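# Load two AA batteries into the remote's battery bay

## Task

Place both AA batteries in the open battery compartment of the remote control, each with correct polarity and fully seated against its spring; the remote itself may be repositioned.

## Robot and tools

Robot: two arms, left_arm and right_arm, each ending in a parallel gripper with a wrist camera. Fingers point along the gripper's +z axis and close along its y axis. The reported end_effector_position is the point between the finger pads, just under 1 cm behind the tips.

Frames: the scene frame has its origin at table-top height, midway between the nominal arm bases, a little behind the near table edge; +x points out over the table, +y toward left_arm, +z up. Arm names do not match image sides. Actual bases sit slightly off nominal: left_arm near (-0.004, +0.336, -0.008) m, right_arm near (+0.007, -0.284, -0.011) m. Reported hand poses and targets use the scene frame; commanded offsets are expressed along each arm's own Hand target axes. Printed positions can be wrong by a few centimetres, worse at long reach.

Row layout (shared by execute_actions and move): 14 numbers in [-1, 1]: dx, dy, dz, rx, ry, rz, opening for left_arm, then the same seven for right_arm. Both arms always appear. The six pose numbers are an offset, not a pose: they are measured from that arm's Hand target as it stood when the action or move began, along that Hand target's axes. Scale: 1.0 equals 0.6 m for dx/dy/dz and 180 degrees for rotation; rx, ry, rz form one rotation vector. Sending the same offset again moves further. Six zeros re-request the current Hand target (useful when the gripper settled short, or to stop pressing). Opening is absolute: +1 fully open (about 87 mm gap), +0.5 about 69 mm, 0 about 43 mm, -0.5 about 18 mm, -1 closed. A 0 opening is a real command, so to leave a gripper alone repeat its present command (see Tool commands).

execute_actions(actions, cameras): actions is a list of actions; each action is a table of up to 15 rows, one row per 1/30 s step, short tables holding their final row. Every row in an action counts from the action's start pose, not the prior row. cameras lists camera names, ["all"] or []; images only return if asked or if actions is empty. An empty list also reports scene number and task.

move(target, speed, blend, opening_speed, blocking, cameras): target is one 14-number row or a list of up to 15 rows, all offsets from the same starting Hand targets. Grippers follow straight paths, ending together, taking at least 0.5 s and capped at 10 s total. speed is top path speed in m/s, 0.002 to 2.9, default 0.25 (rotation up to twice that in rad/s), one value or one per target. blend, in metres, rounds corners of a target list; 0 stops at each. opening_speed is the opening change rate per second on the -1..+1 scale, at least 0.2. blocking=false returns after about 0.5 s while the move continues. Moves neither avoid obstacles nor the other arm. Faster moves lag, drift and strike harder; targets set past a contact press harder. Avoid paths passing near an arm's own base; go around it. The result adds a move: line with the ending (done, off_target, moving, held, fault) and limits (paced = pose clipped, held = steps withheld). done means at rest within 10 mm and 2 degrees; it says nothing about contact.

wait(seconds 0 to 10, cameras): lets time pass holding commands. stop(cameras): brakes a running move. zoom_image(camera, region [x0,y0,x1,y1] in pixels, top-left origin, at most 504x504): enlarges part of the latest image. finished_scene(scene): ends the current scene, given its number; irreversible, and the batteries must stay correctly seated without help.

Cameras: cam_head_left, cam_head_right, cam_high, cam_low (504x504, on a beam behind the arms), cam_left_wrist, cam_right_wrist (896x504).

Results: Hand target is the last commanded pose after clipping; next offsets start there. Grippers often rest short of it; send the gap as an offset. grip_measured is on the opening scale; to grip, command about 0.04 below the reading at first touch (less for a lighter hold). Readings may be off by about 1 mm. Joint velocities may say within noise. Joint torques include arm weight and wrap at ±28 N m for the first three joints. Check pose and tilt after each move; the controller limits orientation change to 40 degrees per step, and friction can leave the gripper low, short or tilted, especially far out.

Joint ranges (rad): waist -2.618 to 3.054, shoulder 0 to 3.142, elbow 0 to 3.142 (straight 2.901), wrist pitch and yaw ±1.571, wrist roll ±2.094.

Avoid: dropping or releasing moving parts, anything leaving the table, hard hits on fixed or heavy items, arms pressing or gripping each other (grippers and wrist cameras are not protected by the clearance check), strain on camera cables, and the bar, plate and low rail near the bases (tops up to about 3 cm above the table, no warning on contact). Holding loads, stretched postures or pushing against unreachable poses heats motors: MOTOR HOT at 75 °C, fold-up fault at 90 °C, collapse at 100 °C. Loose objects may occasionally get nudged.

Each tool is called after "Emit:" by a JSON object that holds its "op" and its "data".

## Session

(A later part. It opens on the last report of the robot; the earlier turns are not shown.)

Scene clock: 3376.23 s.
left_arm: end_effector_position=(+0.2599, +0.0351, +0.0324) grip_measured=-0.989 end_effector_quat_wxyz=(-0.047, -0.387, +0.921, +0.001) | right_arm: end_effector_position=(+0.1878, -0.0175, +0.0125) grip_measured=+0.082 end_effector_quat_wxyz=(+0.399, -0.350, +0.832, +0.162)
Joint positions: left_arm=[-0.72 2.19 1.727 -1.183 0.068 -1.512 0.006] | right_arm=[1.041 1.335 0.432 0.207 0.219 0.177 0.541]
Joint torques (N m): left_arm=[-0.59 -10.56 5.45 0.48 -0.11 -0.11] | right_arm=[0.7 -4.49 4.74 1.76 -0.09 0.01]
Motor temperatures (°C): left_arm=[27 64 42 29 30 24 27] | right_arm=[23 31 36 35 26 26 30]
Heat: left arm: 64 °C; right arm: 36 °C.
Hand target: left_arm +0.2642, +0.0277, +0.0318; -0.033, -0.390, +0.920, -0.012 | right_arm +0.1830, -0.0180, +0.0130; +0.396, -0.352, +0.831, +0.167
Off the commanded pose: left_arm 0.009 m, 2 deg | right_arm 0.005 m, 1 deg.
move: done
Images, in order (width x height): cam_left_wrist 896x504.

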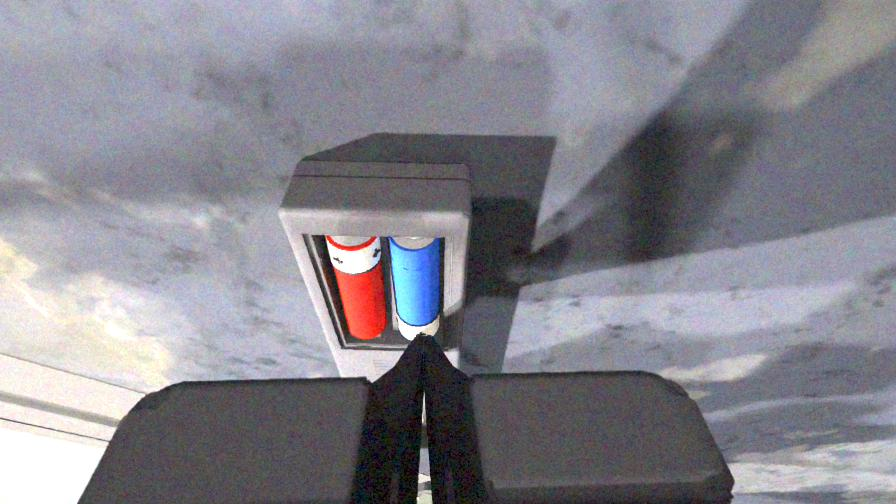

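Emit:
{"op": "move", "data": {"target": [-0.001, 0, 0.0233, 0, 0, 0, -1, 0, 0, 0, 0, 0, 0, 0.03], "speed": 0.05}}

Emit:
{"op": "move", "data": {"target": [-0.001, 0, 0.015, 0, 0, 0, -1, 0, 0, 0, 0, 0, 0, 0.03], "speed": 0.05, "cameras": ["cam_left_wrist", "cam_right_wrist", "cam_low"]}}

Emit:
{"op": "zoom_image", "data": {"camera": "cam_right_wrist", "region": [330, 20, 490, 140]}}

Emit:
{"op": "zoom_image", "data": {"camera": "cam_low", "region": [290, 220, 370, 290]}}

Scene clock: 3381.20 s.
left_arm: end_effector_position=(+0.2600, +0.0350, +0.0311) grip_measured=-0.989 end_effector_quat_wxyz=(-0.045, -0.387, +0.921, -0.003) | right_arm: end_effector_position=(+0.1878, -0.0175, +0.0125) grip_measured=+0.082 end_effector_quat_wxyz=(+0.399, -0.350, +0.832, +0.162)
Joint positions: left_arm=[-0.72 2.182 1.71 -1.164 0.068 -1.512 0.006] | right_arm=[1.041 1.335 0.432 0.207 0.219 0.177 0.541]
Joint torques (N m): left_arm=[-0.61 -8.99 3.34 0.78 -0.11 -0.11] | right_arm=[0.69 -4.49 4.72 1.74 -0.09 0.02]
Motor temperatures (°C): left_arm=[27 63 42 29 30 24 27] | right_arm=[23 31 36 35 26 26 30]
Heat: left arm: 63 °C; right arm: 36 °C.
Hand target: left_arm +0.2639, +0.0275, +0.0178; -0.033, -0.390, +0.920, -0.012 | right_arm +0.1830, -0.0180, +0.0130; +0.396, -0.352, +0.831, +0.167
Off the commanded pose: left_arm 0.016 m, 2 deg | right_arm 0.005 m, 1 deg.
move: off_target (left_arm)

Scene clock: 3382.20 s.
left_arm: end_effector_position=(+0.2597, +0.0349, +0.0304) grip_measured=-0.989 end_effector_quat_wxyz=(-0.043, -0.386, +0.921, -0.008) | right_arm: end_effector_position=(+0.1878, -0.0175, +0.0125) grip_measured=+0.082 end_effector_quat_wxyz=(+0.399, -0.350, +0.832, +0.162)
Joint positions: left_arm=[-0.72 2.172 1.69 -1.144 0.07 -1.512 0.006] | right_arm=[1.041 1.335 0.432 0.207 0.219 0.177 0.541]
Joint velocities: left_arm=[-0.046 0.012 -0.012 0.051 -0.066 -0.066 -0.003] | right_arm=[within noise]
Joint torques (N m): left_arm=[-0.57 -7.42 2.71 0.91 -0.13 -0.1] | right_arm=[0.7 -4.49 4.75 1.75 -0.08 0.02]
Motor temperatures (°C): left_arm=[27 63 42 29 30 24 27] | right_arm=[23 31 36 35 26 26 30]
Heat: left arm: 63 °C; right arm: 36 °C.
Hand target: left_arm +0.2639, +0.0275, +0.0088; -0.033, -0.390, +0.920, -0.012 | right_arm +0.1830, -0.0180, +0.0130; +0.396, -0.352, +0.831, +0.167
Off the commanded pose: left_arm 0.023 m, 1 deg | right_arm 0.005 m, 1 deg.
move: off_target (left_arm)
Images, in order (width x height): cam_low 504x504, cam_left_wrist 896x504, cam_right_wrist 896x504.

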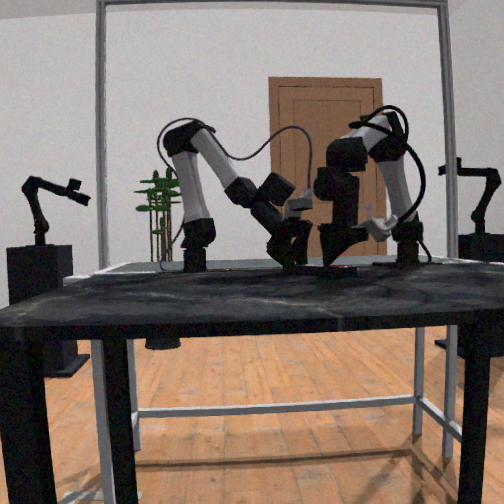

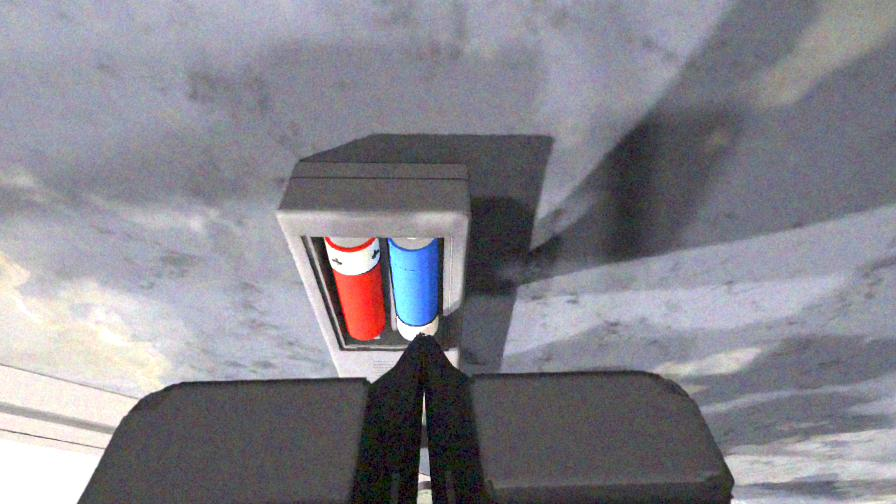

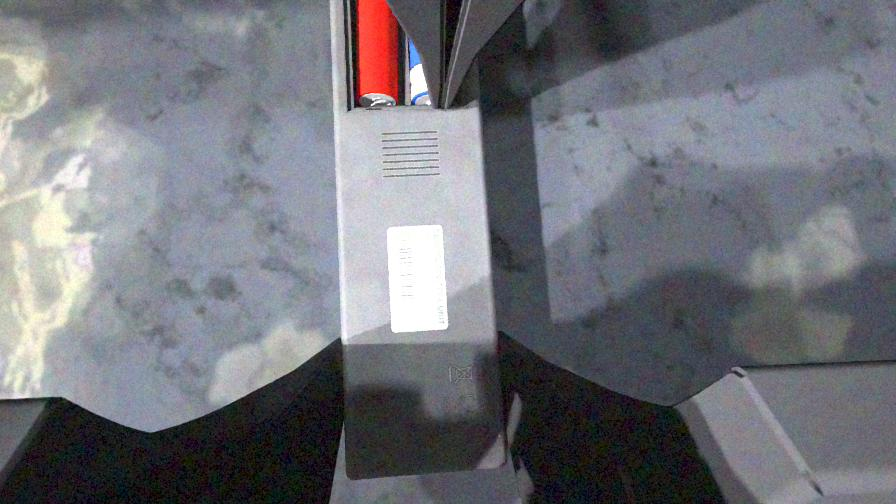

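Scaled by 3.150 from the camera's 896x504 image, which has a finer 1280x720 frame.

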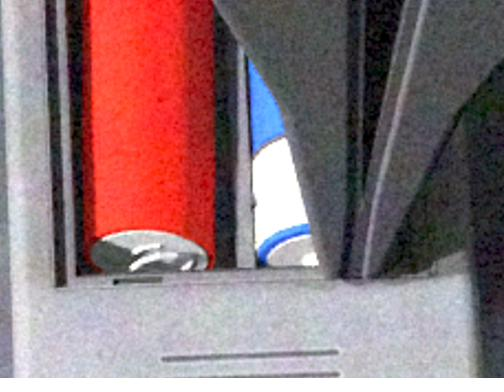

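Scaled by 6.300 from the camera's 504x504 image, which has a finer 720x720 frame.

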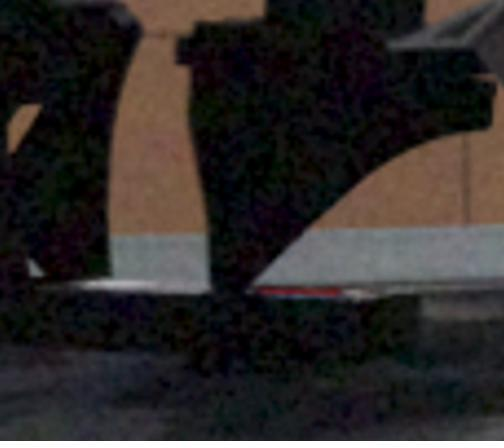

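Emit:
{"op": "move", "data": {"target": [[0.0041, 0, -0.0582, 0, 0, 0, -1, 0, 0, 0, 0, 0, 0, 0.03], [-0.0125, 0, -0.0594, 0, 0, 0, -1, 0, 0, 0, 0, 0, 0, 0.03], [-0.0145, 0, -0.0212, 0, 0, 0, -1, 0, 0, 0, 0, 0, 0, 0.03], [-0.0166, 0, 0.0005, 0, 0, 0, -1, 0, 0, 0, 0, 0, 0, 0.03]], "speed": 0.07, "blend": [0.003, 0.003, 0, 0], "cameras": ["cam_left_wrist", "cam_right_wrist", "cam_low"]}}

Emit:
{"op": "zoom_image", "data": {"camera": "cam_right_wrist", "region": [330, 20, 490, 140]}}

Emit:
{"op": "zoom_image", "data": {"camera": "cam_left_wrist", "region": [290, 180, 530, 380]}}

Scene clock: 3397.23 s.
left_arm: end_effector_position=(+0.2640, +0.0387, +0.0303) grip_measured=-0.989 end_effector_quat_wxyz=(-0.052, -0.394, +0.917, -0.010) | right_arm: end_effector_position=(+0.1878, -0.0175, +0.0125) grip_measured=+0.082 end_effector_quat_wxyz=(+0.399, -0.350, +0.832, +0.162)
Joint positions: left_arm=[-0.699 2.176 1.693 -1.147 0.086 -1.508 0.006] | right_arm=[1.041 1.335 0.432 0.207 0.219 0.177 0.541]
Joint torques (N m): left_arm=[-0.36 -7.51 2.73 0.91 -0.32 0.08] | right_arm=[0.7 -4.51 4.74 1.75 -0.08 0.02]
Motor temperatures (°C): left_arm=[27 60 41 29 30 24 27] | right_arm=[23 31 36 35 26 26 30]
Heat: left arm: 60 °C; right arm: 36 °C.
Hand target: left_arm +0.2708, +0.0346, +0.0078; -0.033, -0.390, +0.920, -0.012 | right_arm +0.1830, -0.0180, +0.0130; +0.396, -0.352, +0.831, +0.167
Off the commanded pose: left_arm 0.024 m, 2 deg | right_arm 0.005 m, 1 deg.
move: off_target (left_arm)
Images, in order (width x height): cam_low 504x504, cam_left_wrist 896x504, cam_right_wrist 896x504.

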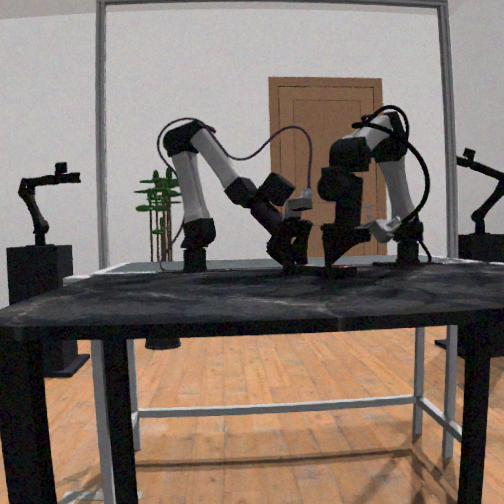

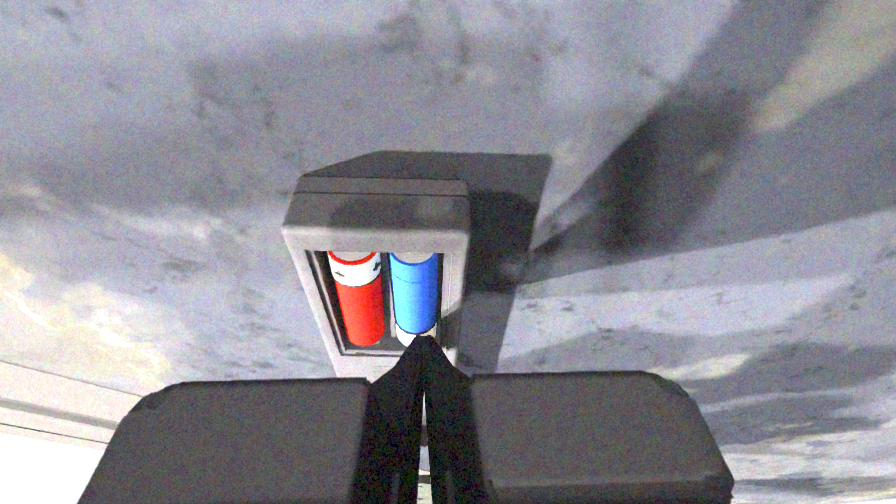

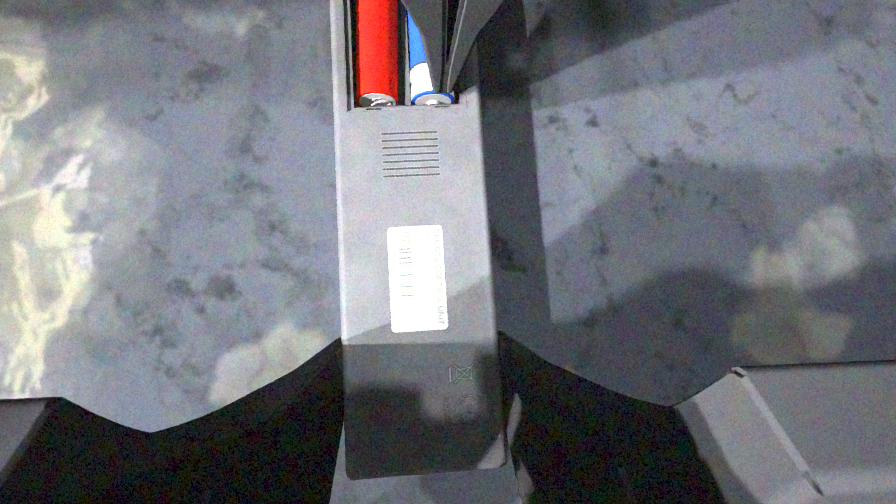

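Scaled by 3.150 from the camera's 896x504 image, which has a finer 1280x720 frame.

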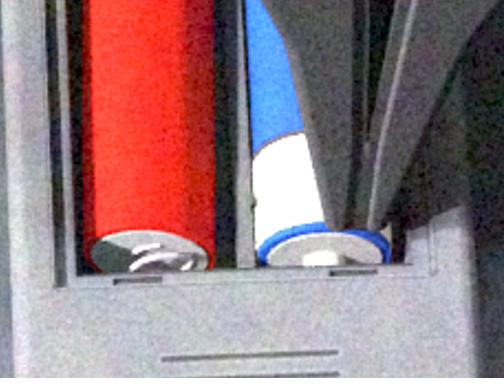

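Scaled by 2.100 from the camera's 896x504 image, which has a finer 1280x720 frame.

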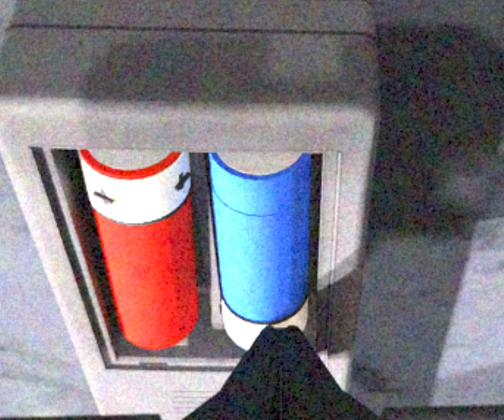

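Emit:
{"op": "move", "data": {"target": [[0.004, 0, -0.058, 0, 0, 0, -1, 0, 0, 0, 0, 0, 0, 0.03], [0.008, 0.03, -0.2, 0, 0, 0, -1, 0, 0, 0, 0, 0, 0, 0.03]], "speed": 0.12, "blend": [0.01, 0], "cameras": ["cam_left_wrist", "cam_right_wrist", "cam_low"]}}

Emit:
{"op": "zoom_image", "data": {"camera": "cam_right_wrist", "region": [330, 20, 490, 140]}}

Emit:
{"op": "zoom_image", "data": {"camera": "cam_low", "region": [290, 220, 370, 290]}}

Scene clock: 3411.80 s.
left_arm: end_effector_position=(+0.2542, +0.0526, +0.1072) grip_measured=-0.989 end_effector_quat_wxyz=(-0.054, -0.394, +0.917, +0.014) | right_arm: end_effector_position=(+0.1878, -0.0175, +0.0125) grip_measured=+0.082 end_effector_quat_wxyz=(+0.399, -0.350, +0.832, +0.162)
Joint positions: left_arm=[-0.699 2.132 1.932 -1.477 0.068 -1.506 0.006] | right_arm=[1.041 1.335 0.432 0.207 0.219 0.177 0.541]
Joint torques (N m): left_arm=[0.17 -12.57 9.96 0.04 -0.13 0.13] | right_arm=[0.69 -4.51 4.75 1.75 -0.08 0.02]
Motor temperatures (°C): left_arm=[27 60 40 29 29 24 27] | right_arm=[23 31 36 35 26 26 30]
Heat: left arm: 60 °C; right arm: 36 °C.
Hand target: left_arm +0.2608, +0.0495, +0.1279; -0.033, -0.390, +0.920, -0.012 | right_arm +0.1830, -0.0180, +0.0130; +0.396, -0.352, +0.831, +0.167
Off the commanded pose: left_arm 0.022 m, 4 deg | right_arm 0.005 m, 1 deg.
move: off_target (left_arm)
Images, in order (width x height): cam_low 504x504, cam_left_wrist 896x504, cam_right_wrist 896x504.

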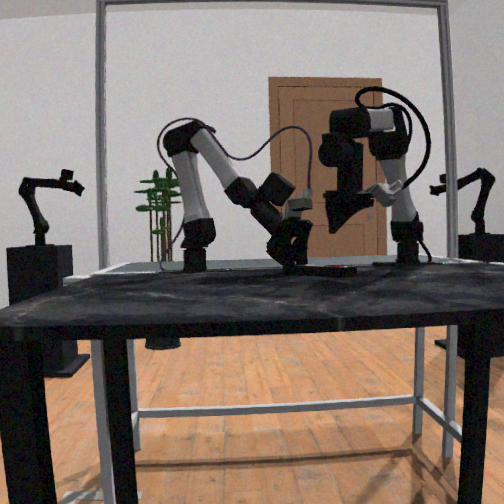

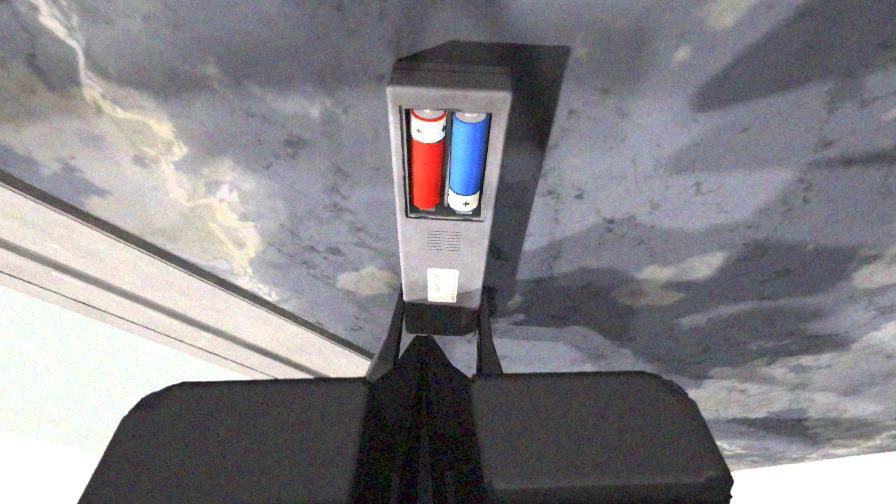

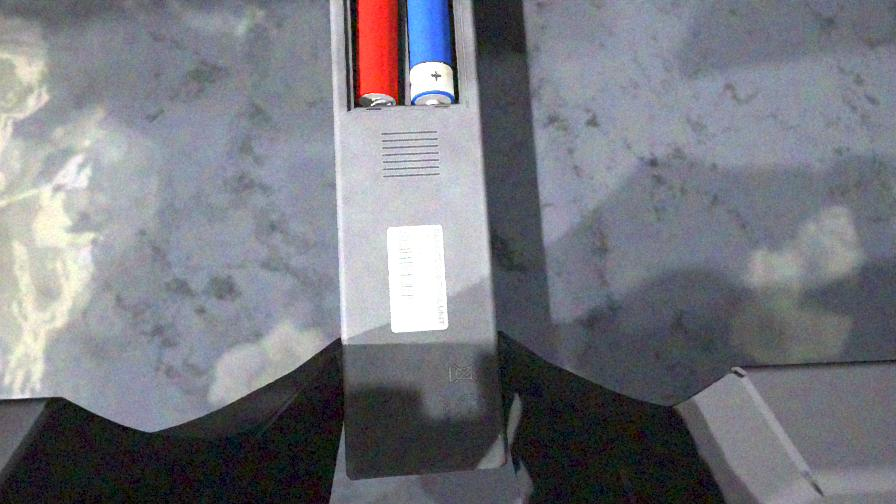

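Scaled by 3.150 from the camera's 896x504 image, which has a finer 1280x720 frame.

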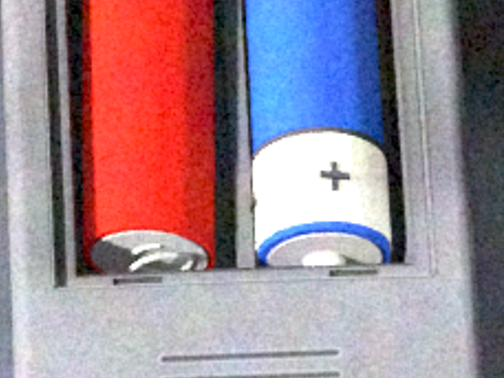

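Scaled by 6.300 from the camera's 504x504 image, which has a finer 720x720 frame.

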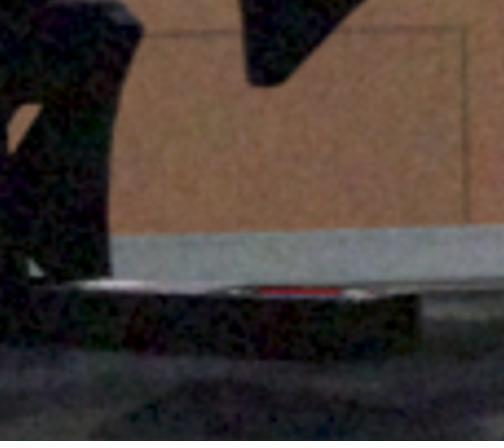

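Emit:
{"op": "zoom_image", "data": {"camera": "cam_left_wrist", "region": [370, 60, 530, 240]}}

Scaled by 2.800 from the camera's 896x504 image, which has a finer 1280x720 frame.

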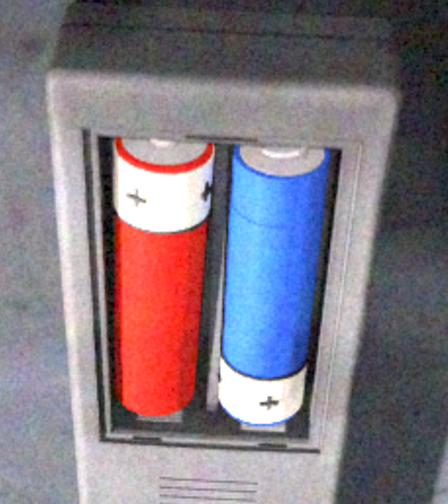

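Emit:
{"op": "move", "data": {"target": [0, 0, 0, 0, 0, 0, -1, 0, 0, 0, 0, 0, 0, 0.6], "opening_speed": 0.4, "speed": 0.1}}

Emit:
{"op": "move", "data": {"target": [0, 0, 0, 0, 0, 0, -1, 0, 0, -0.2, 0, 0, 0, 0.6], "speed": 0.15, "cameras": ["cam_left_wrist", "cam_high"]}}

Scene clock: 3422.47 s.
left_arm: end_effector_position=(+0.2542, +0.0526, +0.1072) grip_measured=-0.989 end_effector_quat_wxyz=(-0.054, -0.394, +0.917, +0.014) | right_arm: end_effector_position=(+0.1878, -0.0175, +0.0125) grip_measured=+0.600 end_effector_quat_wxyz=(+0.399, -0.350, +0.832, +0.162)
Joint positions: left_arm=[-0.699 2.132 1.932 -1.477 0.068 -1.506 0.006] | right_arm=[1.041 1.335 0.432 0.207 0.219 0.177 0.8]
Joint torques (N m): left_arm=[0.18 -12.57 9.96 0.03 -0.13 0.14] | right_arm=[0.69 -4.49 4.75 1.75 -0.09 0.02]
Motor temperatures (°C): left_arm=[27 64 42 29 29 24 27] | right_arm=[23 31 36 35 26 26 29]
Heat: left arm: 64 °C; right arm: 36 °C.
Hand target: left_arm +0.2608, +0.0495, +0.1279; -0.033, -0.390, +0.920, -0.012 | right_arm +0.1830, -0.0180, +0.0130; +0.396, -0.352, +0.831, +0.167
Off the commanded pose: left_arm 0.022 m, 4 deg | right_arm 0.005 m, 1 deg.
move: off_target (left_arm)

Scene clock: 3424.43 s.
left_arm: end_effector_position=(+0.2542, +0.0526, +0.1072) grip_measured=-0.989 end_effector_quat_wxyz=(-0.054, -0.394, +0.917, +0.014) | right_arm: end_effector_position=(+0.1142, -0.0913, +0.0666) grip_measured=+0.600 end_effector_quat_wxyz=(+0.376, -0.371, +0.835, +0.154)
Joint positions: left_arm=[-0.699 2.132 1.932 -1.477 0.068 -1.506 0.006] | right_arm=[1.248 0.705 0.444 -0.526 0.342 0.303 0.8]
Joint torques (N m): left_arm=[0.21 -12.59 9.95 0.03 -0.13 0.13] | right_arm=[0.72 -0.58 10.8 1.6 0.25 0.16]
Motor temperatures (°C): left_arm=[27 65 43 29 29 24 27] | right_arm=[23 31 36 35 26 26 29]
Heat: left arm: 65 °C; right arm: 36 °C.
Hand target: left_arm +0.2608, +0.0495, +0.1279; -0.033, -0.390, +0.920, -0.012 | right_arm +0.1181, -0.0848, +0.0887; +0.396, -0.352, +0.831, +0.167
Off the commanded pose: left_arm 0.022 m, 4 deg | right_arm 0.023 m, 4 deg.
move: off_target (left_arm, right_arm)
Images, in order (width x height): cam_high 504x504, cam_left_wrist 896x504.

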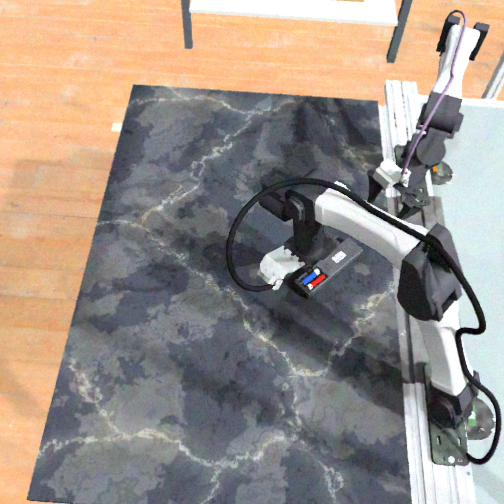

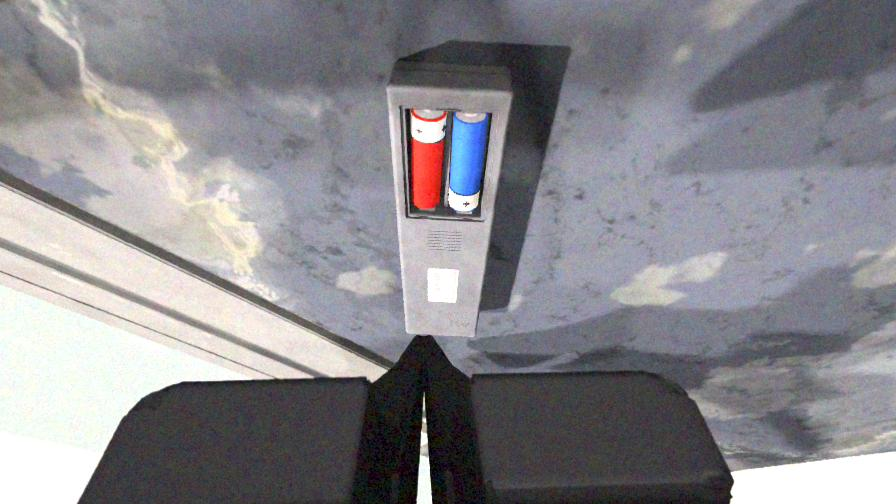

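Emit:
{"op": "zoom_image", "data": {"camera": "cam_high", "region": [270, 210, 390, 330]}}

Scaled by 4.200 from the camera's 504x504 image, which has a finer 720x720 frame.

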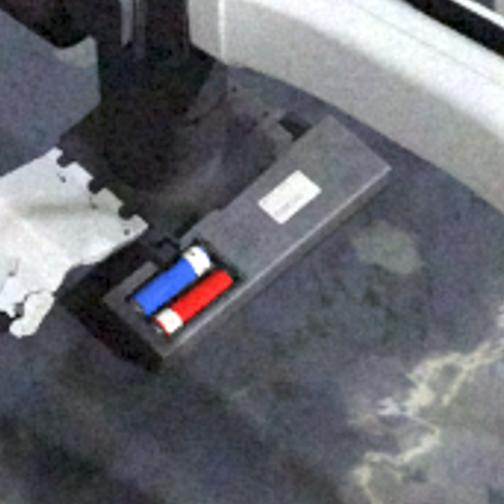

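Emit:
{"op": "finished_scene", "data": {"scene": 1}}

The scene is finished: the task was done.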